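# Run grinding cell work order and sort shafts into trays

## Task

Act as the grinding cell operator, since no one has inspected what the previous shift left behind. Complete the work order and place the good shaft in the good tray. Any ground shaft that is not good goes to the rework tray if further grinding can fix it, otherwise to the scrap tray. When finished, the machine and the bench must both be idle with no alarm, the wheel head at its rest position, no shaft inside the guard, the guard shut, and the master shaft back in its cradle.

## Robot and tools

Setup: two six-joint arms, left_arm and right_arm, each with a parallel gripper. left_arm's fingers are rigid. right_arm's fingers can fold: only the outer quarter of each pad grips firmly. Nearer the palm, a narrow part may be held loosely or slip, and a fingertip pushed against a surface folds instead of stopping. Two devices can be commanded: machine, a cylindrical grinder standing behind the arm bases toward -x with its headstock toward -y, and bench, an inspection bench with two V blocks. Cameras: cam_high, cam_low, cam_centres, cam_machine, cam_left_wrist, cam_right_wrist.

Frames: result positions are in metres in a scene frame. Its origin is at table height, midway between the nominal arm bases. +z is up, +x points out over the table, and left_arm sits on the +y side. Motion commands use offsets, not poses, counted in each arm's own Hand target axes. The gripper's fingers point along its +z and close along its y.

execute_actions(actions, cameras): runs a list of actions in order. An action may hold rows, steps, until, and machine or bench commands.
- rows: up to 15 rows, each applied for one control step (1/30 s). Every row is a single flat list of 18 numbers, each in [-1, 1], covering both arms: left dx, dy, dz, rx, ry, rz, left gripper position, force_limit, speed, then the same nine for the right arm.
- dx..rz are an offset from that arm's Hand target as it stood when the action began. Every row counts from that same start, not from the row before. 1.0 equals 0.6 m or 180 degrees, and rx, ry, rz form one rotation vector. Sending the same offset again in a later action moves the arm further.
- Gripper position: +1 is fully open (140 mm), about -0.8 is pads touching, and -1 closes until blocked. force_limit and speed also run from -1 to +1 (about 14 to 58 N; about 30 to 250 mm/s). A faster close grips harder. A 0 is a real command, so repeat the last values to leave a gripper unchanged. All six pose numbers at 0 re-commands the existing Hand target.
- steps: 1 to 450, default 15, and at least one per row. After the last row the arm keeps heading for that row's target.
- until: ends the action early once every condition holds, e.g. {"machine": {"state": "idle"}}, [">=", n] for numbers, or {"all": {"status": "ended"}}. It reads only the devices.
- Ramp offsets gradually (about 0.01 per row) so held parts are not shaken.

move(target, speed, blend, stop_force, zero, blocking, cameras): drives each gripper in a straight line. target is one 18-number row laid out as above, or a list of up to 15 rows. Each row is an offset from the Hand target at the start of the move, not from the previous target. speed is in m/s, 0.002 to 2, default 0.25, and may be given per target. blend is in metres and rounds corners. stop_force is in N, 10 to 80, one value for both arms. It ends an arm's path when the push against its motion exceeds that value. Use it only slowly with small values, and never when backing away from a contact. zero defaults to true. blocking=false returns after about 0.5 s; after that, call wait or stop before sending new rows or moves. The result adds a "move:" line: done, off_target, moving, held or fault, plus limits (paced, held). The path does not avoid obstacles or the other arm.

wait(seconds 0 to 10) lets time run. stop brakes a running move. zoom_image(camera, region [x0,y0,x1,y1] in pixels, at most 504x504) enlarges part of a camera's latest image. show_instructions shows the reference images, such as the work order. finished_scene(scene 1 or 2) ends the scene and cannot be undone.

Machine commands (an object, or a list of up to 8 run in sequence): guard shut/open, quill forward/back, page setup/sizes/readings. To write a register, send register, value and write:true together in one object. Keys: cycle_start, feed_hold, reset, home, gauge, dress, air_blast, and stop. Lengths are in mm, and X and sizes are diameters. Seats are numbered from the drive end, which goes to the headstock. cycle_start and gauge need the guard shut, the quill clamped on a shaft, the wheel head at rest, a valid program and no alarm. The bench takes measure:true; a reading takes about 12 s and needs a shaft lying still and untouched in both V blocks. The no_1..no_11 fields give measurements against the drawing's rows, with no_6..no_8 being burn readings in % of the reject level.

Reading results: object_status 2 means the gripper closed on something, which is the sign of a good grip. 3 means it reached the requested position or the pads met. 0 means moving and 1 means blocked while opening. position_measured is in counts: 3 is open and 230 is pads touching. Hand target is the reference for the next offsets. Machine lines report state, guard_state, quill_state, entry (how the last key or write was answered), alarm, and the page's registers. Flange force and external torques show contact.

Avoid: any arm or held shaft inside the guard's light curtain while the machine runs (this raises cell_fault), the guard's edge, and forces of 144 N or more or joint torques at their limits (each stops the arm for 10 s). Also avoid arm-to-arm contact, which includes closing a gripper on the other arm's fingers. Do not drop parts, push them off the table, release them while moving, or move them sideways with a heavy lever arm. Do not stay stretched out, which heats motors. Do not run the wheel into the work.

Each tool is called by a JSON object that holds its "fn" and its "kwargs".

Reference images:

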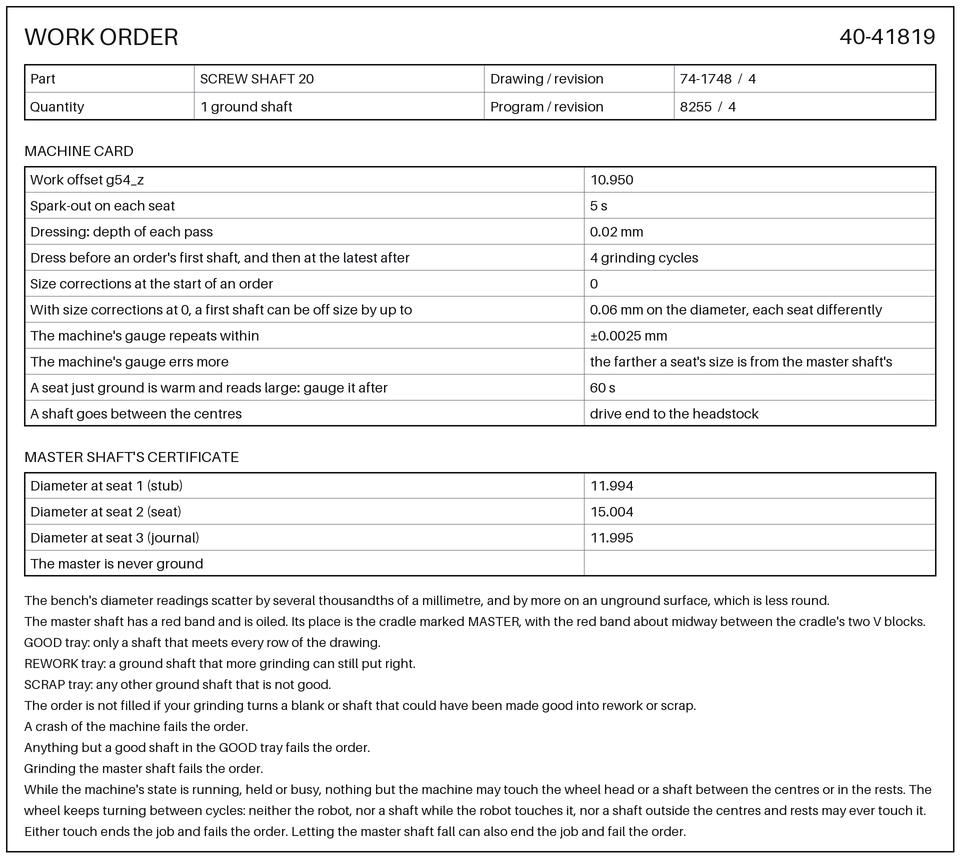

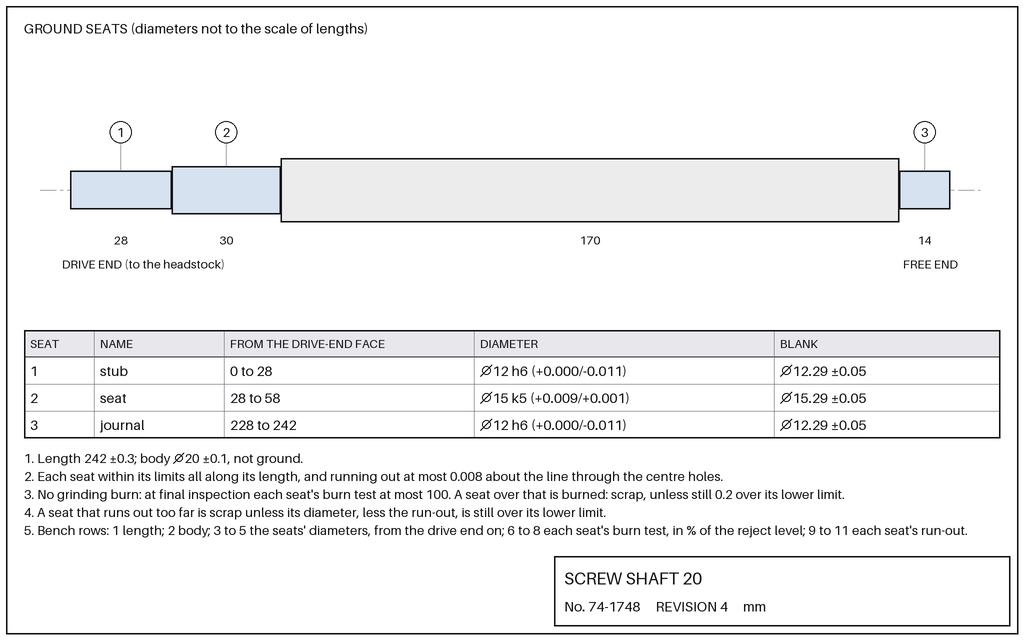

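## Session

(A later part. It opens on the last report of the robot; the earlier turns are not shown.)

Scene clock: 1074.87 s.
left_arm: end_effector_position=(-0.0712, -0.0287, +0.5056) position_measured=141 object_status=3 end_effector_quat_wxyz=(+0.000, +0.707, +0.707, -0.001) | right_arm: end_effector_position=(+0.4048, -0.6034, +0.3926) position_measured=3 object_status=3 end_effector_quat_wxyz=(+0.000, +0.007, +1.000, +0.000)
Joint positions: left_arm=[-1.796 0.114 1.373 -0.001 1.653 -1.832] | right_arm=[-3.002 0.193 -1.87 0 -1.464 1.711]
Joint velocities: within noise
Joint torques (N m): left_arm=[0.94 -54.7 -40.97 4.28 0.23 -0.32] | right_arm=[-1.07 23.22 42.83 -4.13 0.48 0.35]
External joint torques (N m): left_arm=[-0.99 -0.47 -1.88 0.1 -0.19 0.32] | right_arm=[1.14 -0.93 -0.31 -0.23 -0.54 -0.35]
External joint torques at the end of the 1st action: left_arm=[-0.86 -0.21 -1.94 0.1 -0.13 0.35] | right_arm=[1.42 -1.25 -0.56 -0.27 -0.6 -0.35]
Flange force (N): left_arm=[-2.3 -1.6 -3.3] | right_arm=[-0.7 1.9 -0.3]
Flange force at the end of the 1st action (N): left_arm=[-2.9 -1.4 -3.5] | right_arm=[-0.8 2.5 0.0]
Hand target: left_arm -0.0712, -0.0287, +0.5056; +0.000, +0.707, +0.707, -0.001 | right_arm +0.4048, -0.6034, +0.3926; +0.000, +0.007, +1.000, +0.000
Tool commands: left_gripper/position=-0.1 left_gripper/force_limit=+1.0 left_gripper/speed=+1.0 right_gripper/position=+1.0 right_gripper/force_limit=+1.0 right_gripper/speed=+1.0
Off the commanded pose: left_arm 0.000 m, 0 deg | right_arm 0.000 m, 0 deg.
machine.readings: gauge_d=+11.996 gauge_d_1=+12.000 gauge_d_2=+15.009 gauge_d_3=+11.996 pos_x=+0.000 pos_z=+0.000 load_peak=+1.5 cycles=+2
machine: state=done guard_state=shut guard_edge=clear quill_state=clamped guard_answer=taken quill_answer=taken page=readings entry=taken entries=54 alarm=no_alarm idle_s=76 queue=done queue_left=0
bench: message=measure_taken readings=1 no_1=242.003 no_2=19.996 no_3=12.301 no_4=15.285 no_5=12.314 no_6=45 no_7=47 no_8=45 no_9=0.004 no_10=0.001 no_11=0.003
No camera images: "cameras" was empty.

{"fn": "execute_actions", "kwargs": {"actions": [{"machine":[{"register":"size_1","value":0.0225,"write":true},{"register":"size_2","value":0.0207,"write":true},{"register":"size_3","value":0.0158,"write":true},{"page":"sizes"},{"cycle_start":true}],"steps":30},{"steps":450,"until":{"machine":{"state":["=","done"]}}},{"steps":450,"until":{"machine":{"state":["=","done"]}}}], "cameras": []}}

{"fn": "execute_actions", "kwargs": {"actions": [{"steps":450,"until":{"machine":{"state":["!=","running"]}}},{"steps":450,"until":{"machine":{"state":["!=","running"]}}},{"steps":450,"until":{"machine":{"state":["!=","running"]}}}], "cameras": []}}

{"fn": "execute_actions", "kwargs": {"actions": [{"steps":450,"until":{"machine":{"state":["!=","running"]}}},{"steps":450,"until":{"machine":{"state":["!=","running"]}}},{"steps":450,"until":{"machine":{"state":["!=","running"]}}}], "cameras": []}}

{"fn": "execute_actions", "kwargs": {"actions": [{"steps":450,"until":{"machine":{"state":["!=","running"]}}},{"steps":450,"until":{"machine":{"state":["!=","running"]}}},{"steps":450,"until":{"machine":{"state":["!=","running"]}}}], "cameras": []}}

{"fn": "execute_actions", "kwargs": {"actions": [{"steps":450,"until":{"machine":{"state":["!=","running"]}}},{"steps":450,"until":{"machine":{"state":["!=","running"]}}},{"steps":450,"until":{"machine":{"state":["!=","running"]}}}], "cameras": []}}

{"fn": "execute_actions", "kwargs": {"actions": [{"steps":450,"until":{"machine":{"state":["!=","running"]}}},{"steps":450,"until":{"machine":{"state":["!=","running"]}}},{"steps":450,"until":{"machine":{"state":["!=","running"]}}}], "cameras": []}}

Scene clock: 1118.70 s.
left_arm: end_effector_position=(-0.0712, -0.0287, +0.5056) position_measured=141 object_status=3 end_effector_quat_wxyz=(+0.000, +0.707, +0.707, -0.001) | right_arm: end_effector_position=(+0.4048, -0.6034, +0.3926) position_measured=3 object_status=3 end_effector_quat_wxyz=(+0.000, +0.007, +1.000, +0.000)
Joint positions: left_arm=[-1.796 0.114 1.373 -0.001 1.653 -1.832] | right_arm=[-3.002 0.193 -1.87 0 -1.464 1.711]
Joint velocities: within noise
Joint torques (N m): left_arm=[1.14 -54.84 -40.93 4.28 0.25 -0.33] | right_arm=[-1.13 23.41 42.75 -4.13 0.54 0.34]
External joint torques (N m): left_arm=[-1.12 -0.34 -1.88 0.1 -0.2 0.32] | right_arm=[1.07 -0.99 -0.37 -0.22 -0.6 -0.34]
External joint torques at the end of the 1st action: left_arm=[-1.17 -0.43 -1.71 0.1 -0.22 0.34] | right_arm=[1.62 -1.47 -0.57 -0.24 -0.54 -0.35]
External joint torques at the end of the 2nd action: left_arm=[-1.25 -0.28 -1.86 0.08 -0.22 0.37] | right_arm=[0.94 -1.22 -0.36 -0.21 -0.53 -0.31]
Flange force (N): left_arm=[-2.5 -1.8 -3.2] | right_arm=[-0.7 1.7 -0.3]
Flange force at the end of the 1st action (N): left_arm=[-2.0 -1.8 -2.9] | right_arm=[-1.1 3.0 0.2]
Flange force at the end of the 2nd action (N): left_arm=[-2.5 -1.9 -3.2] | right_arm=[-1.2 1.5 -0.2]
Hand target: left_arm -0.0712, -0.0287, +0.5056; +0.000, +0.707, +0.707, -0.001 | right_arm +0.4048, -0.6034, +0.3926; +0.000, +0.007, +1.000, +0.000
Tool commands: left_gripper/position=-0.1 left_gripper/force_limit=+1.0 left_gripper/speed=+1.0 right_gripper/position=+1.0 right_gripper/force_limit=+1.0 right_gripper/speed=+1.0
Off the commanded pose: left_arm 0.000 m, 0 deg | right_arm 0.000 m, 0 deg.
machine.sizes: size_1=+0.022 size_2=+0.021 size_3=+0.016 aim_1=+11.995 aim_2=+15.005 aim_3=+11.995
machine: state=running guard_state=shut guard_edge=clear quill_state=clamped guard_answer=taken quill_answer=taken page=sizes entry=taken entries=58 alarm=no_alarm idle_s=119 queue=running queue_left=0
bench: message=measure_taken readings=1 no_1=242.003 no_2=19.996 no_3=12.301 no_4=15.285 no_5=12.314 no_6=45 no_7=47 no_8=45 no_9=0.004 no_10=0.001 no_11=0.003
No camera images: "cameras" was empty.

Scene clock: 1163.90 s.
left_arm: end_effector_position=(-0.0712, -0.0287, +0.5056) position_measured=141 object_status=3 end_effector_quat_wxyz=(+0.000, +0.707, +0.707, -0.001) | right_arm: end_effector_position=(+0.4048, -0.6034, +0.3926) position_measured=3 object_status=3 end_effector_quat_wxyz=(+0.000, +0.007, +1.000, +0.000)
Joint positions: left_arm=[-1.796 0.114 1.373 -0.001 1.653 -1.832] | right_arm=[-3.002 0.193 -1.87 0 -1.464 1.711]
Joint velocities: within noise
Joint torques (N m): left_arm=[1.19 -55.01 -40.92 4.3 0.16 -0.35] | right_arm=[-1.43 23.86 42.97 -4.17 0.56 0.35]
External joint torques (N m): left_arm=[-1.23 -0.03 -1.86 0.08 -0.13 0.35] | right_arm=[1.5 -1.95 -0.55 -0.18 -0.61 -0.35]
External joint torques at the end of the 1st action: left_arm=[-1.41 -0.24 -1.85 0.08 -0.2 0.39] | right_arm=[1.03 -1.21 -0.78 -0.29 -0.57 -0.33]
External joint torques at the end of the 2nd action: left_arm=[-0.99 -0.31 -2.09 0.05 -0.21 0.35] | right_arm=[1.47 -1.1 -0.65 -0.2 -0.53 -0.29]
Flange force (N): left_arm=[-2.9 -2.0 -3.4] | right_arm=[-2.0 2.7 0.1]
Flange force at the end of the 1st action (N): left_arm=[-2.5 -2.2 -3.2] | right_arm=[-0.6 1.6 0.5]
Flange force at the end of the 2nd action (N): left_arm=[-3.0 -1.7 -3.6] | right_arm=[-0.4 2.7 0.3]
Hand target: left_arm -0.0712, -0.0287, +0.5056; +0.000, +0.707, +0.707, -0.001 | right_arm +0.4048, -0.6034, +0.3926; +0.000, +0.007, +1.000, +0.000
Tool commands: left_gripper/position=-0.1 left_gripper/force_limit=+1.0 left_gripper/speed=+1.0 right_gripper/position=+1.0 right_gripper/force_limit=+1.0 right_gripper/speed=+1.0
Off the commanded pose: left_arm 0.000 m, 0 deg | right_arm 0.000 m, 0 deg.
machine.sizes: size_1=+0.022 size_2=+0.021 size_3=+0.016 aim_1=+11.995 aim_2=+15.005 aim_3=+11.995
machine: state=running guard_state=shut guard_edge=clear quill_state=clamped guard_answer=taken quill_answer=taken page=sizes entry=taken entries=58 alarm=no_alarm idle_s=164 queue=running queue_left=0
bench: message=measure_taken readings=1 no_1=242.003 no_2=19.996 no_3=12.301 no_4=15.285 no_5=12.314 no_6=45 no_7=47 no_8=45 no_9=0.004 no_10=0.001 no_11=0.003
No camera images: "cameras" was empty.

Scene clock: 1209.10 s.
left_arm: end_effector_position=(-0.0712, -0.0287, +0.5056) position_measured=141 object_status=3 end_effector_quat_wxyz=(+0.000, +0.707, +0.707, -0.001) | right_arm: end_effector_position=(+0.4048, -0.6034, +0.3926) position_measured=3 object_status=3 end_effector_quat_wxyz=(+0.000, +0.007, +1.000, +0.000)
Joint positions: left_arm=[-1.796 0.114 1.373 -0.001 1.653 -1.832] | right_arm=[-3.002 0.193 -1.87 0 -1.464 1.711]
Joint velocities: within noise
Joint torques (N m): left_arm=[0.96 -55.21 -40.79 4.31 0.25 -0.35] | right_arm=[-1.04 23.22 43.12 -4.17 0.55 0.39]
External joint torques (N m): left_arm=[-0.93 0.12 -1.99 0.07 -0.2 0.35] | right_arm=[1.27 -0.94 -0.6 -0.17 -0.61 -0.39]
External joint torques at the end of the 1st action: left_arm=[-0.95 -0.19 -1.88 0.07 -0.19 0.34] | right_arm=[1.35 -0.8 -0.57 -0.2 -0.58 -0.42]
External joint torques at the end of the 2nd action: left_arm=[-0.62 -0.55 -1.84 0.06 -0.16 0.37] | right_arm=[1.25 -0.5 -0.6 -0.21 -0.53 -0.34]
Flange force (N): left_arm=[-3.5 -1.7 -3.5] | right_arm=[-0.3 2.0 0.0]
Flange force at the end of the 1st action (N): left_arm=[-2.8 -1.6 -3.3] | right_arm=[-0.1 2.1 0.0]
Flange force at the end of the 2nd action (N): left_arm=[-2.3 -0.9 -3.2] | right_arm=[0.4 2.1 0.1]
Hand target: left_arm -0.0712, -0.0287, +0.5056; +0.000, +0.707, +0.707, -0.001 | right_arm +0.4048, -0.6034, +0.3926; +0.000, +0.007, +1.000, +0.000
Tool commands: left_gripper/position=-0.1 left_gripper/force_limit=+1.0 left_gripper/speed=+1.0 right_gripper/position=+1.0 right_gripper/force_limit=+1.0 right_gripper/speed=+1.0
Off the commanded pose: left_arm 0.000 m, 0 deg | right_arm 0.000 m, 0 deg.
machine.sizes: size_1=+0.022 size_2=+0.021 size_3=+0.016 aim_1=+11.995 aim_2=+15.005 aim_3=+11.995
machine: state=running guard_state=shut guard_edge=clear quill_state=clamped guard_answer=taken quill_answer=taken page=sizes entry=taken entries=58 alarm=no_alarm idle_s=209 queue=running queue_left=0
bench: message=measure_taken readings=1 no_1=242.003 no_2=19.996 no_3=12.301 no_4=15.285 no_5=12.314 no_6=45 no_7=47 no_8=45 no_9=0.004 no_10=0.001 no_11=0.003
No camera images: "cameras" was empty.

Scene clock: 1254.30 s.
left_arm: end_effector_position=(-0.0712, -0.0287, +0.5056) position_measured=141 object_status=3 end_effector_quat_wxyz=(+0.000, +0.707, +0.707, -0.001) | right_arm: end_effector_position=(+0.4048, -0.6034, +0.3926) position_measured=3 object_status=3 end_effector_quat_wxyz=(+0.000, +0.007, +1.000, +0.000)
Joint positions: left_arm=[-1.796 0.114 1.373 -0.001 1.653 -1.832] | right_arm=[-3.002 0.193 -1.87 0 -1.464 1.711]
Joint velocities: within noise
Joint torques (N m): left_arm=[0.88 -54.97 -40.75 4.27 0.26 -0.4] | right_arm=[-1.53 23.39 43.15 -4.19 0.56 0.3]
External joint torques (N m): left_arm=[-0.95 -0.05 -2.01 0.1 -0.22 0.4] | right_arm=[1.52 -0.8 -0.53 -0.17 -0.62 -0.3]
External joint torques at the end of the 1st action: left_arm=[-0.84 -0.26 -1.84 0.05 -0.18 0.32] | right_arm=[1.25 -0.27 -0.38 -0.23 -0.56 -0.33]
External joint torques at the end of the 2nd action: left_arm=[-1.23 -0.48 -1.71 0.14 -0.21 0.34] | right_arm=[0.85 -0.7 -0.56 -0.19 -0.49 -0.34]
Flange force (N): left_arm=[-3.3 -1.6 -3.5] | right_arm=[0.0 2.8 -0.1]
Flange force at the end of the 1st action (N): left_arm=[-2.7 -1.4 -3.2] | right_arm=[0.5 2.1 -0.3]
Flange force at the end of the 2nd action (N): left_arm=[-1.9 -1.9 -2.9] | right_arm=[-0.1 1.2 0.2]
Hand target: left_arm -0.0712, -0.0287, +0.5056; +0.000, +0.707, +0.707, -0.001 | right_arm +0.4048, -0.6034, +0.3926; +0.000, +0.007, +1.000, +0.000
Tool commands: left_gripper/position=-0.1 left_gripper/force_limit=+1.0 left_gripper/speed=+1.0 right_gripper/position=+1.0 right_gripper/force_limit=+1.0 right_gripper/speed=+1.0
Off the commanded pose: left_arm 0.000 m, 0 deg | right_arm 0.000 m, 0 deg.
machine.sizes: size_1=+0.022 size_2=+0.021 size_3=+0.016 aim_1=+11.995 aim_2=+15.005 aim_3=+11.995
machine: state=running guard_state=shut guard_edge=clear quill_state=clamped guard_answer=taken quill_answer=taken page=sizes entry=taken entries=58 alarm=no_alarm idle_s=253 queue=running queue_left=0
bench: message=measure_taken readings=1 no_1=242.003 no_2=19.996 no_3=12.301 no_4=15.285 no_5=12.314 no_6=45 no_7=47 no_8=45 no_9=0.004 no_10=0.001 no_11=0.003
No camera images: "cameras" was empty.

Scene clock: 1299.50 s.
left_arm: end_effector_position=(-0.0712, -0.0287, +0.5056) position_measured=141 object_status=3 end_effector_quat_wxyz=(+0.000, +0.707, +0.707, -0.001) | right_arm: end_effector_position=(+0.4048, -0.6034, +0.3926) position_measured=3 object_status=3 end_effector_quat_wxyz=(+0.000, +0.007, +1.000, +0.000)
Joint positions: left_arm=[-1.796 0.114 1.373 -0.001 1.653 -1.832] | right_arm=[-3.002 0.193 -1.87 0 -1.464 1.711]
Joint velocities: within noise
Joint torques (N m): left_arm=[1.15 -54.71 -40.89 4.34 0.22 -0.34] | right_arm=[-0.98 23.97 43.13 -4.19 0.48 0.3]
External joint torques (N m): left_arm=[-1 -0.45 -1.91 0.05 -0.18 0.34] | right_arm=[1.1 -1.55 -0.67 -0.16 -0.55 -0.3]
External joint torques at the end of the 1st action: left_arm=[-1.14 -0.26 -1.95 0.1 -0.2 0.31] | right_arm=[1.18 -0.96 -0.41 -0.17 -0.55 -0.35]
External joint torques at the end of the 2nd action: left_arm=[-1.38 -0.25 -1.76 0.07 -0.15 0.34] | right_arm=[0.82 -0.73 -0.49 -0.13 -0.5 -0.33]
Flange force (N): left_arm=[-2.4 -1.6 -3.3] | right_arm=[-1.3 1.9 0.4]
Flange force at the end of the 1st action (N): left_arm=[-2.7 -1.9 -3.4] | right_arm=[-0.6 1.9 -0.2]
Flange force at the end of the 2nd action (N): left_arm=[-2.3 -2.2 -3.1] | right_arm=[-0.3 1.1 0.0]
Hand target: left_arm -0.0712, -0.0287, +0.5056; +0.000, +0.707, +0.707, -0.001 | right_arm +0.4048, -0.6034, +0.3926; +0.000, +0.007, +1.000, +0.000
Tool commands: left_gripper/position=-0.1 left_gripper/force_limit=+1.0 left_gripper/speed=+1.0 right_gripper/position=+1.0 right_gripper/force_limit=+1.0 right_gripper/speed=+1.0
Off the commanded pose: left_arm 0.000 m, 0 deg | right_arm 0.000 m, 0 deg.
machine.sizes: size_1=+0.022 size_2=+0.021 size_3=+0.016 aim_1=+11.995 aim_2=+15.005 aim_3=+11.995
machine: state=running guard_state=shut guard_edge=clear quill_state=clamped guard_answer=taken quill_answer=taken page=sizes entry=taken entries=58 alarm=no_alarm idle_s=298 queue=running queue_left=0
bench: message=measure_taken readings=1 no_1=242.003 no_2=19.996 no_3=12.301 no_4=15.285 no_5=12.314 no_6=45 no_7=47 no_8=45 no_9=0.004 no_10=0.001 no_11=0.003
No camera images: "cameras" was empty.

Scene clock: 1321.33 s.
left_arm: end_effector_position=(-0.0712, -0.0287, +0.5056) position_measured=141 object_status=3 end_effector_quat_wxyz=(+0.000, +0.707, +0.707, -0.001) | right_arm: end_effector_position=(+0.4048, -0.6034, +0.3926) position_measured=3 object_status=3 end_effector_quat_wxyz=(+0.000, +0.007, +1.000, +0.000)
Joint positions: left_arm=[-1.796 0.114 1.373 -0.001 1.653 -1.832] | right_arm=[-3.002 0.193 -1.87 0 -1.464 1.711]
Joint velocities: within noise
Joint torques (N m): left_arm=[1.14 -54.72 -40.95 4.3 0.19 -0.37] | right_arm=[-1.21 23.06 43.03 -4.09 0.5 0.4]
External joint torques (N m): left_arm=[-1.2 -0.51 -1.88 0.08 -0.15 0.37] | right_arm=[1.22 -1.1 -0.72 -0.25 -0.56 -0.4]
External joint torques at the end of the 1st action: left_arm=[-0.95 -0.53 -1.91 0.07 -0.21 0.35] | right_arm=[1.36 -1.06 -0.32 -0.23 -0.61 -0.32]
External joint torques at the end of the 2nd action: left_arm=[-0.94 -0.53 -1.89 0.12 -0.17 0.31] | right_arm=[0.82 -1.4 -0.38 -0.25 -0.51 -0.37]
Flange force (N): left_arm=[-2.2 -1.8 -3.3] | right_arm=[-0.4 1.9 0.4]
Flange force at the end of the 1st action (N): left_arm=[-2.3 -1.5 -3.3] | right_arm=[-0.8 2.4 -0.4]
Flange force at the end of the 2nd action (N): left_arm=[-2.3 -1.5 -3.3] | right_arm=[-1.5 1.1 -0.1]
Hand target: left_arm -0.0712, -0.0287, +0.5056; +0.000, +0.707, +0.707, -0.001 | right_arm +0.4048, -0.6034, +0.3926; +0.000, +0.007, +1.000, +0.000
Tool commands: left_gripper/position=-0.1 left_gripper/force_limit=+1.0 left_gripper/speed=+1.0 right_gripper/position=+1.0 right_gripper/force_limit=+1.0 right_gripper/speed=+1.0
Off the commanded pose: left_arm 0.000 m, 0 deg | right_arm 0.000 m, 0 deg.
machine.sizes: size_1=+0.022 size_2=+0.021 size_3=+0.016 aim_1=+11.995 aim_2=+15.005 aim_3=+11.995
machine: state=done guard_state=shut guard_edge=clear quill_state=clamped guard_answer=taken quill_answer=taken page=sizes entry=taken entries=58 alarm=no_alarm idle_s=0 queue=done queue_left=0
bench: message=measure_taken readings=1 no_1=242.003 no_2=19.996 no_3=12.301 no_4=15.285 no_5=12.314 no_6=45 no_7=47 no_8=45 no_9=0.004 no_10=0.001 no_11=0.003
No camera images: "cameras" was empty.

{"fn": "wait", "kwargs": {"seconds": 10, "cameras": []}}

{"fn": "wait", "kwargs": {"seconds": 10, "cameras": []}}

{"fn": "execute_actions", "kwargs": {"actions": [{"machine":[{"page":"readings","register":"gauge_at","value":1,"write":true},{"gauge":true}],"steps":450,"until":{"machine":{"queue":["!=","running"]}}},{"steps":150,"until":{"machine":{"state":["!=","busy"]}}}], "cameras": []}}

{"fn": "execute_actions", "kwargs": {"actions": [{"machine":{"gauge":true},"steps":3},{"steps":150,"until":{"machine":{"state":["!=","busy"]}}}], "cameras": []}}

{"fn": "execute_actions", "kwargs": {"actions": [{"machine":[{"register":"gauge_at","value":2,"write":true},{"gauge":true}],"steps":450,"until":{"machine":{"queue":["!=","running"]}}},{"steps":150,"until":{"machine":{"state":["!=","busy"]}}}], "cameras": []}}

{"fn": "execute_actions", "kwargs": {"actions": [{"machine":{"gauge":true},"steps":3},{"steps":150,"until":{"machine":{"state":["!=","busy"]}}}], "cameras": []}}

{"fn": "execute_actions", "kwargs": {"actions": [{"machine":{"gauge":true},"steps":3},{"steps":150,"until":{"machine":{"state":["!=","busy"]}}}], "cameras": []}}

{"fn": "execute_actions", "kwargs": {"actions": [{"machine":[{"register":"gauge_at","value":3,"write":true},{"gauge":true}],"steps":450,"until":{"machine":{"queue":["!=","running"]}}},{"steps":150,"until":{"machine":{"state":["!=","busy"]}}}], "cameras": []}}

{"fn": "execute_actions", "kwargs": {"actions": [{"machine":{"gauge":true},"steps":3},{"steps":150,"until":{"machine":{"state":["!=","busy"]}}}], "cameras": []}}

Scene clock: 1345.50 s.
left_arm: end_effector_position=(-0.0712, -0.0287, +0.5056) position_measured=141 object_status=3 end_effector_quat_wxyz=(+0.000, +0.707, +0.707, -0.001) | right_arm: end_effector_position=(+0.4048, -0.6034, +0.3926) position_measured=3 object_status=3 end_effector_quat_wxyz=(+0.000, +0.007, +1.000, +0.000)
Joint positions: left_arm=[-1.796 0.114 1.373 -0.001 1.653 -1.832] | right_arm=[-3.002 0.193 -1.87 0 -1.464 1.711]
Joint velocities: within noise
Joint torques (N m): left_arm=[0.87 -54.8 -40.99 4.28 0.22 -0.38] | right_arm=[-0.96 23.13 43.05 -4.2 0.49 0.33]
External joint torques (N m): left_arm=[-0.93 -0.13 -1.78 0.09 -0.18 0.38] | right_arm=[1.01 -1.05 -0.62 -0.15 -0.54 -0.33]
Flange force (N): left_arm=[-2.7 -1.5 -3.1] | right_arm=[-0.5 1.6 0.2]
Hand target: left_arm -0.0712, -0.0287, +0.5056; +0.000, +0.707, +0.707, -0.001 | right_arm +0.4048, -0.6034, +0.3926; +0.000, +0.007, +1.000, +0.000
Tool commands: left_gripper/position=-0.1 left_gripper/force_limit=+1.0 left_gripper/speed=+1.0 right_gripper/position=+1.0 right_gripper/force_limit=+1.0 right_gripper/speed=+1.0
Off the commanded pose: left_arm 0.000 m, 0 deg | right_arm 0.000 m, 0 deg.
machine.sizes: size_1=+0.022 size_2=+0.021 size_3=+0.016 aim_1=+11.995 aim_2=+15.005 aim_3=+11.995
machine: state=done guard_state=shut guard_edge=clear quill_state=clamped guard_answer=taken quill_answer=taken page=sizes entry=taken entries=58 alarm=no_alarm idle_s=24 queue=done queue_left=0
bench: message=measure_taken readings=1 no_1=242.003 no_2=19.996 no_3=12.301 no_4=15.285 no_5=12.314 no_6=45 no_7=47 no_8=45 no_9=0.004 no_10=0.001 no_11=0.003
wait: 10.00 s; at rest from the start
No camera images: "cameras" was empty.

Scene clock: 1355.50 s.
left_arm: end_effector_position=(-0.0712, -0.0287, +0.5056) position_measured=141 object_status=3 end_effector_quat_wxyz=(+0.000, +0.707, +0.707, -0.001) | right_arm: end_effector_position=(+0.4048, -0.6034, +0.3926) position_measured=3 object_status=3 end_effector_quat_wxyz=(+0.000, +0.007, +1.000, +0.000)
Joint positions: left_arm=[-1.796 0.114 1.373 -0.001 1.653 -1.832] | right_arm=[-3.002 0.193 -1.87 0 -1.464 1.711]
Joint velocities: within noise
Joint torques (N m): left_arm=[0.87 -54.91 -41.1 4.34 0.27 -0.32] | right_arm=[-1.3 23.11 43.21 -4.09 0.51 0.38]
External joint torques (N m): left_arm=[-0.92 -0.26 -1.73 0.04 -0.23 0.32] | right_arm=[1.29 -0.32 -0.66 -0.27 -0.58 -0.38]
Flange force (N): left_arm=[-2.4 -1.5 -2.9] | right_arm=[0.8 2.0 0.1]
Hand target: left_arm -0.0712, -0.0287, +0.5056; +0.000, +0.707, +0.707, -0.001 | right_arm +0.4048, -0.6034, +0.3926; +0.000, +0.007, +1.000, +0.000
Tool commands: left_gripper/position=-0.1 left_gripper/force_limit=+1.0 left_gripper/speed=+1.0 right_gripper/position=+1.0 right_gripper/force_limit=+1.0 right_gripper/speed=+1.0
Off the commanded pose: left_arm 0.000 m, 0 deg | right_arm 0.000 m, 0 deg.
machine.sizes: size_1=+0.022 size_2=+0.021 size_3=+0.016 aim_1=+11.995 aim_2=+15.005 aim_3=+11.995
machine: state=done guard_state=shut guard_edge=clear quill_state=clamped guard_answer=taken quill_answer=taken page=sizes entry=taken entries=58 alarm=no_alarm idle_s=34 queue=done queue_left=0
bench: message=measure_taken readings=1 no_1=242.003 no_2=19.996 no_3=12.301 no_4=15.285 no_5=12.314 no_6=45 no_7=47 no_8=45 no_9=0.004 no_10=0.001 no_11=0.003
wait: 10.00 s
No camera images: "cameras" was empty.

Scene clock: 1360.00 s.
left_arm: end_effector_position=(-0.0712, -0.0287, +0.5056) position_measured=141 object_status=3 end_effector_quat_wxyz=(+0.000, +0.707, +0.707, -0.001) | right_arm: end_effector_position=(+0.4048, -0.6034, +0.3926) position_measured=3 object_status=3 end_effector_quat_wxyz=(+0.000, +0.007, +1.000, +0.000)
Joint positions: left_arm=[-1.796 0.114 1.373 -0.001 1.653 -1.832] | right_arm=[-3.002 0.193 -1.87 0 -1.464 1.711]
Joint velocities: within noise
Joint torques (N m): left_arm=[1.12 -54.8 -41 4.28 0.21 -0.36] | right_arm=[-1.14 23.89 43 -4.12 0.53 0.31]
External joint torques (N m): left_arm=[-1.05 -0.36 -1.85 0.11 -0.18 0.36] | right_arm=[1.12 -1.41 -0.49 -0.23 -0.59 -0.31]
External joint torques at the end of the 1st action: left_arm=[-1.03 -0.91 -1.86 0.1 -0.2 0.38] | right_arm=[0.78 -1.34 -0.43 -0.12 -0.48 -0.4]
Flange force (N): left_arm=[-2.5 -1.6 -3.2] | right_arm=[-1.2 1.9 0.0]
Flange force at the end of the 1st action (N): left_arm=[-1.6 -1.4 -3.1] | right_arm=[-1.4 1.0 0.1]
Hand target: left_arm -0.0712, -0.0287, +0.5056; +0.000, +0.707, +0.707, -0.001 | right_arm +0.4048, -0.6034, +0.3926; +0.000, +0.007, +1.000, +0.000
Tool commands: left_gripper/position=-0.1 left_gripper/force_limit=+1.0 left_gripper/speed=+1.0 right_gripper/position=+1.0 right_gripper/force_limit=+1.0 right_gripper/speed=+1.0
Off the commanded pose: left_arm 0.000 m, 0 deg | right_arm 0.000 m, 0 deg.
machine.readings: gauge_d=+11.995 gauge_d_1=+11.995 gauge_d_2=+0.000 gauge_d_3=+0.000 pos_x=+0.000 pos_z=+0.000 load_peak=+1.0 cycles=+3
machine: state=done guard_state=shut guard_edge=clear quill_state=clamped guard_answer=taken quill_answer=taken page=readings entry=taken entries=60 alarm=no_alarm idle_s=39 queue=done queue_left=0
bench: message=measure_taken readings=1 no_1=242.003 no_2=19.996 no_3=12.301 no_4=15.285 no_5=12.314 no_6=45 no_7=47 no_8=45 no_9=0.004 no_10=0.001 no_11=0.003
No camera images: "cameras" was empty.

Scene clock: 1364.23 s.
left_arm: end_effector_position=(-0.0712, -0.0287, +0.5056) position_measured=141 object_status=3 end_effector_quat_wxyz=(+0.000, +0.707, +0.707, -0.001) | right_arm: end_effector_position=(+0.4048, -0.6034, +0.3926) position_measured=3 object_status=3 end_effector_quat_wxyz=(+0.000, +0.007, +1.000, +0.000)
Joint positions: left_arm=[-1.796 0.114 1.373 -0.001 1.653 -1.832] | right_arm=[-3.002 0.193 -1.87 0 -1.464 1.711]
Joint velocities: within noise
Joint torques (N m): left_arm=[1.17 -54.86 -40.77 4.33 0.2 -0.32] | right_arm=[-1.43 23.86 43.01 -4.13 0.46 0.34]
External joint torques (N m): left_arm=[-1.22 -0.2 -2.02 0.04 -0.17 0.32] | right_arm=[1.25 -1.19 -0.46 -0.24 -0.52 -0.34]
External joint torques at the end of the 1st action: left_arm=[-1.3 0.12 -1.69 0.06 -0.14 0.34] | right_arm=[1.68 -1.32 -0.31 -0.23 -0.6 -0.36]
Flange force (N): left_arm=[-2.9 -2.1 -3.6] | right_arm=[-0.9 2.1 0.0]
Flange force at the end of the 1st action (N): left_arm=[-2.8 -2.2 -3.1] | right_arm=[-1.2 3.1 -0.3]
Hand target: left_arm -0.0712, -0.0287, +0.5056; +0.000, +0.707, +0.707, -0.001 | right_arm +0.4048, -0.6034, +0.3926; +0.000, +0.007, +1.000, +0.000
Tool commands: left_gripper/position=-0.1 left_gripper/force_limit=+1.0 left_gripper/speed=+1.0 right_gripper/position=+1.0 right_gripper/force_limit=+1.0 right_gripper/speed=+1.0
Off the commanded pose: left_arm 0.000 m, 0 deg | right_arm 0.000 m, 0 deg.
machine.readings: gauge_d=+11.995 gauge_d_1=+11.995 gauge_d_2=+0.000 gauge_d_3=+0.000 pos_x=+0.000 pos_z=+0.000 load_peak=+1.0 cycles=+3
machine: state=done guard_state=shut guard_edge=clear quill_state=clamped guard_answer=taken quill_answer=taken page=readings entry=taken entries=61 alarm=no_alarm idle_s=43 queue=done queue_left=0
bench: message=measure_taken readings=1 no_1=242.003 no_2=19.996 no_3=12.301 no_4=15.285 no_5=12.314 no_6=45 no_7=47 no_8=45 no_9=0.004 no_10=0.001 no_11=0.003
No camera images: "cameras" was empty.

Scene clock: 1368.73 s.
left_arm: end_effector_position=(-0.0712, -0.0287, +0.5056) position_measured=141 object_status=3 end_effector_quat_wxyz=(+0.000, +0.707, +0.707, -0.001) | right_arm: end_effector_position=(+0.4048, -0.6034, +0.3926) position_measured=3 object_status=3 end_effector_quat_wxyz=(+0.000, +0.007, +1.000, +0.000)
Joint positions: left_arm=[-1.796 0.114 1.373 -0.001 1.653 -1.832] | right_arm=[-3.002 0.193 -1.87 0 -1.464 1.711]
Joint velocities: within noise
Joint torques (N m): left_arm=[1.03 -54.88 -40.94 4.28 0.22 -0.38] | right_arm=[-1.22 23.93 42.94 -4.17 0.48 0.32]
External joint torques (N m): left_arm=[-0.92 -0.29 -1.88 0.11 -0.18 0.38] | right_arm=[1.37 -1.47 -0.44 -0.18 -0.54 -0.32]
External joint torques at the end of the 1st action: left_arm=[-1.15 -0.09 -1.92 0.1 -0.15 0.33] | right_arm=[1.28 -0.94 -0.32 -0.21 -0.54 -0.32]
Flange force (N): left_arm=[-2.7 -1.4 -3.3] | right_arm=[-1.4 2.5 0.0]
Flange force at the end of the 1st action (N): left_arm=[-3.0 -2.0 -3.4] | right_arm=[-0.7 2.2 -0.3]
Hand target: left_arm -0.0712, -0.0287, +0.5056; +0.000, +0.707, +0.707, -0.001 | right_arm +0.4048, -0.6034, +0.3926; +0.000, +0.007, +1.000, +0.000
Tool commands: left_gripper/position=-0.1 left_gripper/force_limit=+1.0 left_gripper/speed=+1.0 right_gripper/position=+1.0 right_gripper/force_limit=+1.0 right_gripper/speed=+1.0
Off the commanded pose: left_arm 0.000 m, 0 deg | right_arm 0.000 m, 0 deg.
machine.readings: gauge_d=+15.006 gauge_d_1=+11.995 gauge_d_2=+15.006 gauge_d_3=+0.000 pos_x=+0.000 pos_z=+0.000 load_peak=+1.0 cycles=+3
machine: state=done guard_state=shut guard_edge=clear quill_state=clamped guard_answer=taken quill_answer=taken page=readings entry=taken entries=63 alarm=no_alarm idle_s=47 queue=done queue_left=0
bench: message=measure_taken readings=1 no_1=242.003 no_2=19.996 no_3=12.301 no_4=15.285 no_5=12.314 no_6=45 no_7=47 no_8=45 no_9=0.004 no_10=0.001 no_11=0.003
No camera images: "cameras" was empty.

Scene clock: 1372.97 s.
left_arm: end_effector_position=(-0.0712, -0.0287, +0.5056) position_measured=141 object_status=3 end_effector_quat_wxyz=(+0.000, +0.707, +0.707, -0.001) | right_arm: end_effector_position=(+0.4048, -0.6034, +0.3926) position_measured=3 object_status=3 end_effector_quat_wxyz=(+0.000, +0.007, +1.000, +0.000)
Joint positions: left_arm=[-1.796 0.114 1.373 -0.001 1.653 -1.832] | right_arm=[-3.002 0.193 -1.87 0 -1.464 1.711]
Joint velocities: within noise
Joint torques (N m): left_arm=[0.9 -54.64 -41.1 4.31 0.26 -0.38] | right_arm=[-1.23 23.29 42.97 -4.18 0.42 0.33]
External joint torques (N m): left_arm=[-0.94 -0.37 -1.68 0.07 -0.22 0.38] | right_arm=[1.35 -1.1 -0.56 -0.16 -0.48 -0.33]
External joint torques at the end of the 1st action: left_arm=[-1.4 -0.1 -1.86 0.09 -0.17 0.31] | right_arm=[0.81 -1.16 -0.67 -0.22 -0.56 -0.38]
Flange force (N): left_arm=[-2.2 -1.4 -2.8] | right_arm=[-0.6 2.4 0.2]
Flange force at the end of the 1st action (N): left_arm=[-2.7 -2.3 -3.3] | right_arm=[-0.7 1.0 0.3]
Hand target: left_arm -0.0712, -0.0287, +0.5056; +0.000, +0.707, +0.707, -0.001 | right_arm +0.4048, -0.6034, +0.3926; +0.000, +0.007, +1.000, +0.000
Tool commands: left_gripper/position=-0.1 left_gripper/force_limit=+1.0 left_gripper/speed=+1.0 right_gripper/position=+1.0 right_gripper/force_limit=+1.0 right_gripper/speed=+1.0
Off the commanded pose: left_arm 0.000 m, 0 deg | right_arm 0.000 m, 0 deg.
machine.readings: gauge_d=+15.005 gauge_d_1=+11.995 gauge_d_2=+15.005 gauge_d_3=+0.000 pos_x=+0.000 pos_z=+0.000 load_peak=+1.0 cycles=+3
machine: state=done guard_state=shut guard_edge=clear quill_state=clamped guard_answer=taken quill_answer=taken page=readings entry=taken entries=64 alarm=no_alarm idle_s=51 queue=done queue_left=0
bench: message=measure_taken readings=1 no_1=242.003 no_2=19.996 no_3=12.301 no_4=15.285 no_5=12.314 no_6=45 no_7=47 no_8=45 no_9=0.004 no_10=0.001 no_11=0.003
No camera images: "cameras" was empty.

Scene clock: 1377.20 s.
left_arm: end_effector_position=(-0.0712, -0.0287, +0.5056) position_measured=141 object_status=3 end_effector_quat_wxyz=(+0.000, +0.707, +0.707, -0.001) | right_arm: end_effector_position=(+0.4048, -0.6034, +0.3926) position_measured=3 object_status=3 end_effector_quat_wxyz=(+0.000, +0.007, +1.000, +0.000)
Joint positions: left_arm=[-1.796 0.114 1.373 -0.001 1.653 -1.832] | right_arm=[-3.002 0.193 -1.87 0 -1.464 1.711]
Joint velocities: within noise
Joint torques (N m): left_arm=[0.69 -54.53 -40.97 4.35 0.26 -0.35] | right_arm=[-1.35 23.23 43.08 -4.16 0.54 0.37]
External joint torques (N m): left_arm=[-0.68 -0.61 -1.83 0.03 -0.22 0.35] | right_arm=[1.44 -1.02 -0.67 -0.18 -0.6 -0.37]
External joint torques at the end of the 1st action: left_arm=[-1.36 -0.75 -2.08 0.06 -0.15 0.32] | right_arm=[0.93 -0.33 -0.58 -0.28 -0.53 -0.33]
Flange force (N): left_arm=[-2.1 -1.0 -3.1] | right_arm=[-0.3 2.5 0.2]
Flange force at the end of the 1st action (N): left_arm=[-2.1 -2.1 -3.7] | right_arm=[0.6 1.3 0.0]
Hand target: left_arm -0.0712, -0.0287, +0.5056; +0.000, +0.707, +0.707, -0.001 | right_arm +0.4048, -0.6034, +0.3926; +0.000, +0.007, +1.000, +0.000
Tool commands: left_gripper/position=-0.1 left_gripper/force_limit=+1.0 left_gripper/speed=+1.0 right_gripper/position=+1.0 right_gripper/force_limit=+1.0 right_gripper/speed=+1.0
Off the commanded pose: left_arm 0.000 m, 0 deg | right_arm 0.000 m, 0 deg.
machine.readings: gauge_d=+15.006 gauge_d_1=+11.995 gauge_d_2=+15.006 gauge_d_3=+0.000 pos_x=+0.000 pos_z=+0.000 load_peak=+1.0 cycles=+3
machine: state=done guard_state=shut guard_edge=clear quill_state=clamped guard_answer=taken quill_answer=taken page=readings entry=taken entries=65 alarm=no_alarm idle_s=56 queue=done queue_left=0
bench: message=measure_taken readings=1 no_1=242.003 no_2=19.996 no_3=12.301 no_4=15.285 no_5=12.314 no_6=45 no_7=47 no_8=45 no_9=0.004 no_10=0.001 no_11=0.003
No camera images: "cameras" was empty.

Scene clock: 1381.70 s.
left_arm: end_effector_position=(-0.0712, -0.0287, +0.5056) position_measured=141 object_status=3 end_effector_quat_wxyz=(+0.000, +0.707, +0.707, -0.001) | right_arm: end_effector_position=(+0.4048, -0.6034, +0.3926) position_measured=3 object_status=3 end_effector_quat_wxyz=(+0.000, +0.007, +1.000, +0.000)
Joint positions: left_arm=[-1.796 0.114 1.373 -0.001 1.653 -1.832] | right_arm=[-3.002 0.193 -1.87 0 -1.464 1.711]
Joint velocities: within noise
Joint torques (N m): left_arm=[0.81 -54.5 -40.77 4.34 0.18 -0.36] | right_arm=[-1.39 23.32 43.2 -4.18 0.5 0.35]
External joint torques (N m): left_arm=[-0.86 -0.52 -2.05 0.05 -0.14 0.36] | right_arm=[1.45 -0.88 -0.72 -0.17 -0.57 -0.35]
External joint torques at the end of the 1st action: left_arm=[-1.09 -0.33 -1.88 0.06 -0.17 0.36] | right_arm=[1.63 -0.83 -0.49 -0.2 -0.58 -0.34]
Flange force (N): left_arm=[-2.6 -1.4 -3.7] | right_arm=[0.0 2.5 0.3]
Flange force at the end of the 1st action (N): left_arm=[-2.5 -1.7 -3.3] | right_arm=[-0.1 3.0 -0.1]
Hand target: left_arm -0.0712, -0.0287, +0.5056; +0.000, +0.707, +0.707, -0.001 | right_arm +0.4048, -0.6034, +0.3926; +0.000, +0.007, +1.000, +0.000
Tool commands: left_gripper/position=-0.1 left_gripper/force_limit=+1.0 left_gripper/speed=+1.0 right_gripper/position=+1.0 right_gripper/force_limit=+1.0 right_gripper/speed=+1.0
Off the commanded pose: left_arm 0.000 m, 0 deg | right_arm 0.000 m, 0 deg.
machine.readings: gauge_d=+11.997 gauge_d_1=+11.995 gauge_d_2=+15.006 gauge_d_3=+11.997 pos_x=+0.000 pos_z=+0.000 load_peak=+1.0 cycles=+3
machine: state=done guard_state=shut guard_edge=clear quill_state=clamped guard_answer=taken quill_answer=taken page=readings entry=taken entries=67 alarm=no_alarm idle_s=60 queue=done queue_left=0
bench: message=measure_taken readings=1 no_1=242.003 no_2=19.996 no_3=12.301 no_4=15.285 no_5=12.314 no_6=45 no_7=47 no_8=45 no_9=0.004 no_10=0.001 no_11=0.003
No camera images: "cameras" was empty.

Scene clock: 1385.93 s.
left_arm: end_effector_position=(-0.0712, -0.0287, +0.5056) position_measured=141 object_status=3 end_effector_quat_wxyz=(+0.000, +0.707, +0.707, -0.001) | right_arm: end_effector_position=(+0.4048, -0.6034, +0.3926) position_measured=3 object_status=3 end_effector_quat_wxyz=(+0.000, +0.007, +1.000, +0.000)
Joint positions: left_arm=[-1.796 0.114 1.373 -0.001 1.653 -1.832] | right_arm=[-3.002 0.193 -1.87 0 -1.464 1.711]
Joint velocities: within noise
Joint torques (N m): left_arm=[1.33 -54.51 -40.87 4.33 0.2 -0.38] | right_arm=[-1.11 23.29 43.05 -4.21 0.52 0.43]
External joint torques (N m): left_arm=[-1.33 -0.48 -1.88 0.04 -0.16 0.38] | right_arm=[1.09 -1.48 -0.69 -0.14 -0.57 -0.43]
External joint torques at the end of the 1st action: left_arm=[-0.81 -0.49 -1.91 0.07 -0.21 0.36] | right_arm=[1.43 -1.11 -0.57 -0.16 -0.54 -0.4]
Flange force (N): left_arm=[-2.2 -2.0 -3.3] | right_arm=[-1.1 1.6 0.4]
Flange force at the end of the 1st action (N): left_arm=[-2.5 -1.3 -3.3] | right_arm=[-0.6 2.4 0.2]
Hand target: left_arm -0.0712, -0.0287, +0.5056; +0.000, +0.707, +0.707, -0.001 | right_arm +0.4048, -0.6034, +0.3926; +0.000, +0.007, +1.000, +0.000
Tool commands: left_gripper/position=-0.1 left_gripper/force_limit=+1.0 left_gripper/speed=+1.0 right_gripper/position=+1.0 right_gripper/force_limit=+1.0 right_gripper/speed=+1.0
Off the commanded pose: left_arm 0.000 m, 0 deg | right_arm 0.000 m, 0 deg.
machine.readings: gauge_d=+11.997 gauge_d_1=+11.995 gauge_d_2=+15.006 gauge_d_3=+11.997 pos_x=+0.000 pos_z=+0.000 load_peak=+1.0 cycles=+3
machine: state=done guard_state=shut guard_edge=clear quill_state=clamped guard_answer=taken quill_answer=taken page=readings entry=taken entries=68 alarm=no_alarm idle_s=64 queue=done queue_left=0
bench: message=measure_taken readings=1 no_1=242.003 no_2=19.996 no_3=12.301 no_4=15.285 no_5=12.314 no_6=45 no_7=47 no_8=45 no_9=0.004 no_10=0.001 no_11=0.003
No camera images: "cameras" was empty.

{"fn": "execute_actions", "kwargs": {"actions": [{"machine":[{"guard":"open"},{"quill":"back"}],"steps":30}], "cameras": []}}

{"fn": "move", "kwargs": {"target": [[0.0275,-0.95,0.01,0,0,0,-0.1,1,1,0,0,0,0,0,0,1,1,1],[0.0275,-0.95,0.4,0,0,0,-0.1,1,1,0,0,0,0,0,0,1,1,1]], "speed": [0.3,0.15], "blend": [0.03,0], "cameras": ["cam_centres","cam_left_wrist"]}}

Scene clock: 1394.30 s.
left_arm: end_effector_position=(-0.0712, -0.0287, +0.5056) position_measured=141 object_status=3 end_effector_quat_wxyz=(+0.000, +0.707, +0.707, -0.001) | right_arm: end_effector_position=(+0.4048, -0.6034, +0.3926) position_measured=3 object_status=3 end_effector_quat_wxyz=(+0.000, +0.007, +1.000, +0.000)
Joint positions: left_arm=[-1.796 0.114 1.373 -0.001 1.653 -1.832] | right_arm=[-3.002 0.193 -1.87 0 -1.464 1.711]
Joint velocities: within noise
Joint torques (N m): left_arm=[1.16 -54.54 -40.67 4.31 0.27 -0.3] | right_arm=[-1.34 23.42 43.11 -4.2 0.42 0.33]
External joint torques (N m): left_arm=[-1.22 -0.64 -2.19 0.08 -0.23 0.3] | right_arm=[1.24 -0.94 -0.58 -0.17 -0.47 -0.33]
Flange force (N): left_arm=[-2.5 -2.0 -3.7] | right_arm=[-0.4 2.1 0.3]
Hand target: left_arm -0.0712, -0.0287, +0.5056; +0.000, +0.707, +0.707, -0.001 | right_arm +0.4048, -0.6034, +0.3926; +0.000, +0.007, +1.000, +0.000
Tool commands: left_gripper/position=-0.1 left_gripper/force_limit=+1.0 left_gripper/speed=+1.0 right_gripper/position=+1.0 right_gripper/force_limit=+1.0 right_gripper/speed=+1.0
Off the commanded pose: left_arm 0.000 m, 0 deg | right_arm 0.000 m, 0 deg.
machine.readings: gauge_d=+11.997 gauge_d_1=+11.995 gauge_d_2=+15.006 gauge_d_3=+11.997 pos_x=+0.000 pos_z=+0.000 load_peak=+1.0 cycles=+3
machine: state=done guard_state=between guard_edge=clear quill_state=clamped guard_answer=taken quill_answer=taken page=readings entry=taken entries=68 alarm=no_alarm idle_s=73 queue=running queue_left=1
bench: message=measure_taken readings=1 no_1=242.003 no_2=19.996 no_3=12.301 no_4=15.285 no_5=12.314 no_6=45 no_7=47 no_8=45 no_9=0.004 no_10=0.001 no_11=0.003
No camera images: "cameras" was empty.

Scene clock: 1398.13 s.
left_arm: end_effector_position=(-0.6415, -0.0123, +0.2662) position_measured=141 object_status=3 end_effector_quat_wxyz=(+0.000, +0.707, +0.707, -0.001) | right_arm: end_effector_position=(+0.4048, -0.6034, +0.3926) position_measured=3 object_status=3 end_effector_quat_wxyz=(+0.000, +0.007, +1.000, +0.000)
Joint positions: left_arm=[-2.434 0.632 1.077 0 1.431 -2.47] | right_arm=[-3.002 0.193 -1.87 0 -1.464 1.711]
Joint velocities: within noise
Joint torques (N m): left_arm=[1.28 -105.82 -40.84 4.25 0.17 -0.34] | right_arm=[-1.41 23.4 43 -4.15 0.5 0.38]
External joint torques (N m): left_arm=[-1.39 0.56 -1.68 0.08 -0.15 0.34] | right_arm=[1.35 -0.91 -0.55 -0.2 -0.56 -0.38]
Flange force (N): left_arm=[-3.0 -5.2 -1.9] | right_arm=[-0.3 2.2 0.0]
Hand target: left_arm -0.6415, -0.0123, +0.2663; +0.000, +0.707, +0.707, -0.001 | right_arm +0.4048, -0.6034, +0.3926; +0.000, +0.007, +1.000, +0.000
Off the commanded pose: left_arm 0.000 m, 0 deg | right_arm 0.000 m, 0 deg.
machine.readings: gauge_d=+11.997 gauge_d_1=+0.000 gauge_d_2=+0.000 gauge_d_3=+0.000 pos_x=+0.000 pos_z=+0.000 load_peak=+1.0 cycles=+3
machine: state=idle guard_state=open guard_edge=clear quill_state=back guard_answer=taken quill_answer=taken page=readings entry=taken entries=68 alarm=no_alarm idle_s=76 queue=running queue_left=0
bench: message=measure_taken readings=1 no_1=242.003 no_2=19.996 no_3=12.301 no_4=15.285 no_5=12.314 no_6=45 no_7=47 no_8=45 no_9=0.004 no_10=0.001 no_11=0.003
move: done
camera_calibration:
cam_left_wrist: T_world_to_cam=[[0.998235, 0.0555385, 0.0210381, 0.639056], [0.0415466, -0.906172, 0.420864, -0.103717], [0.0424383, -0.419247, -0.90688, 0.403244], [0, 0, 0, 1]] pos_world=[-0.650732, 0.039581, 0.3959]
Images, in order (width x height): cam_centres 896x504, cam_left_wrist 896x504.

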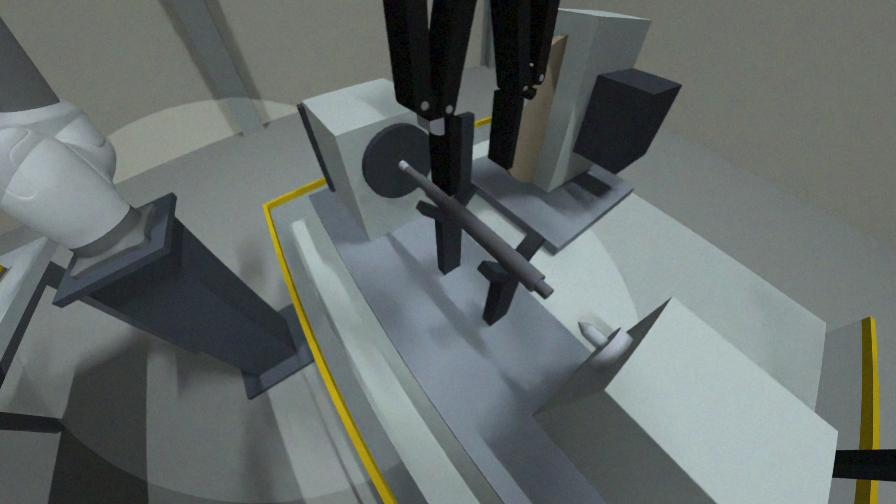

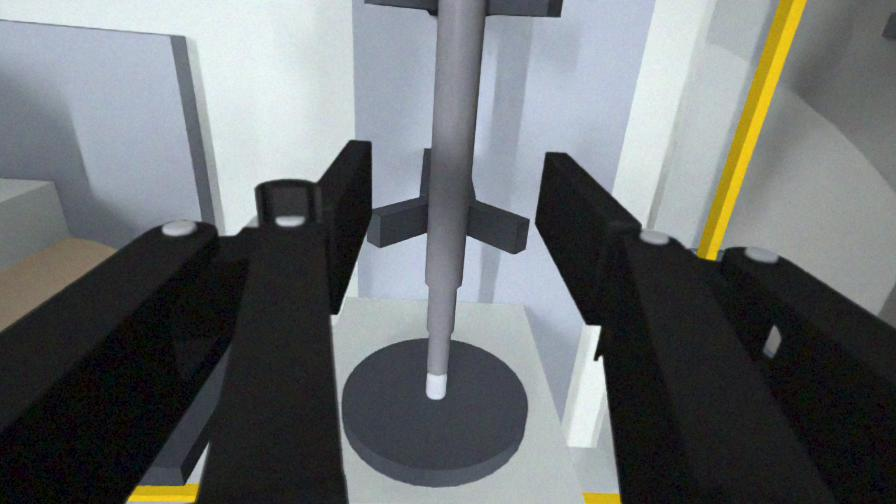

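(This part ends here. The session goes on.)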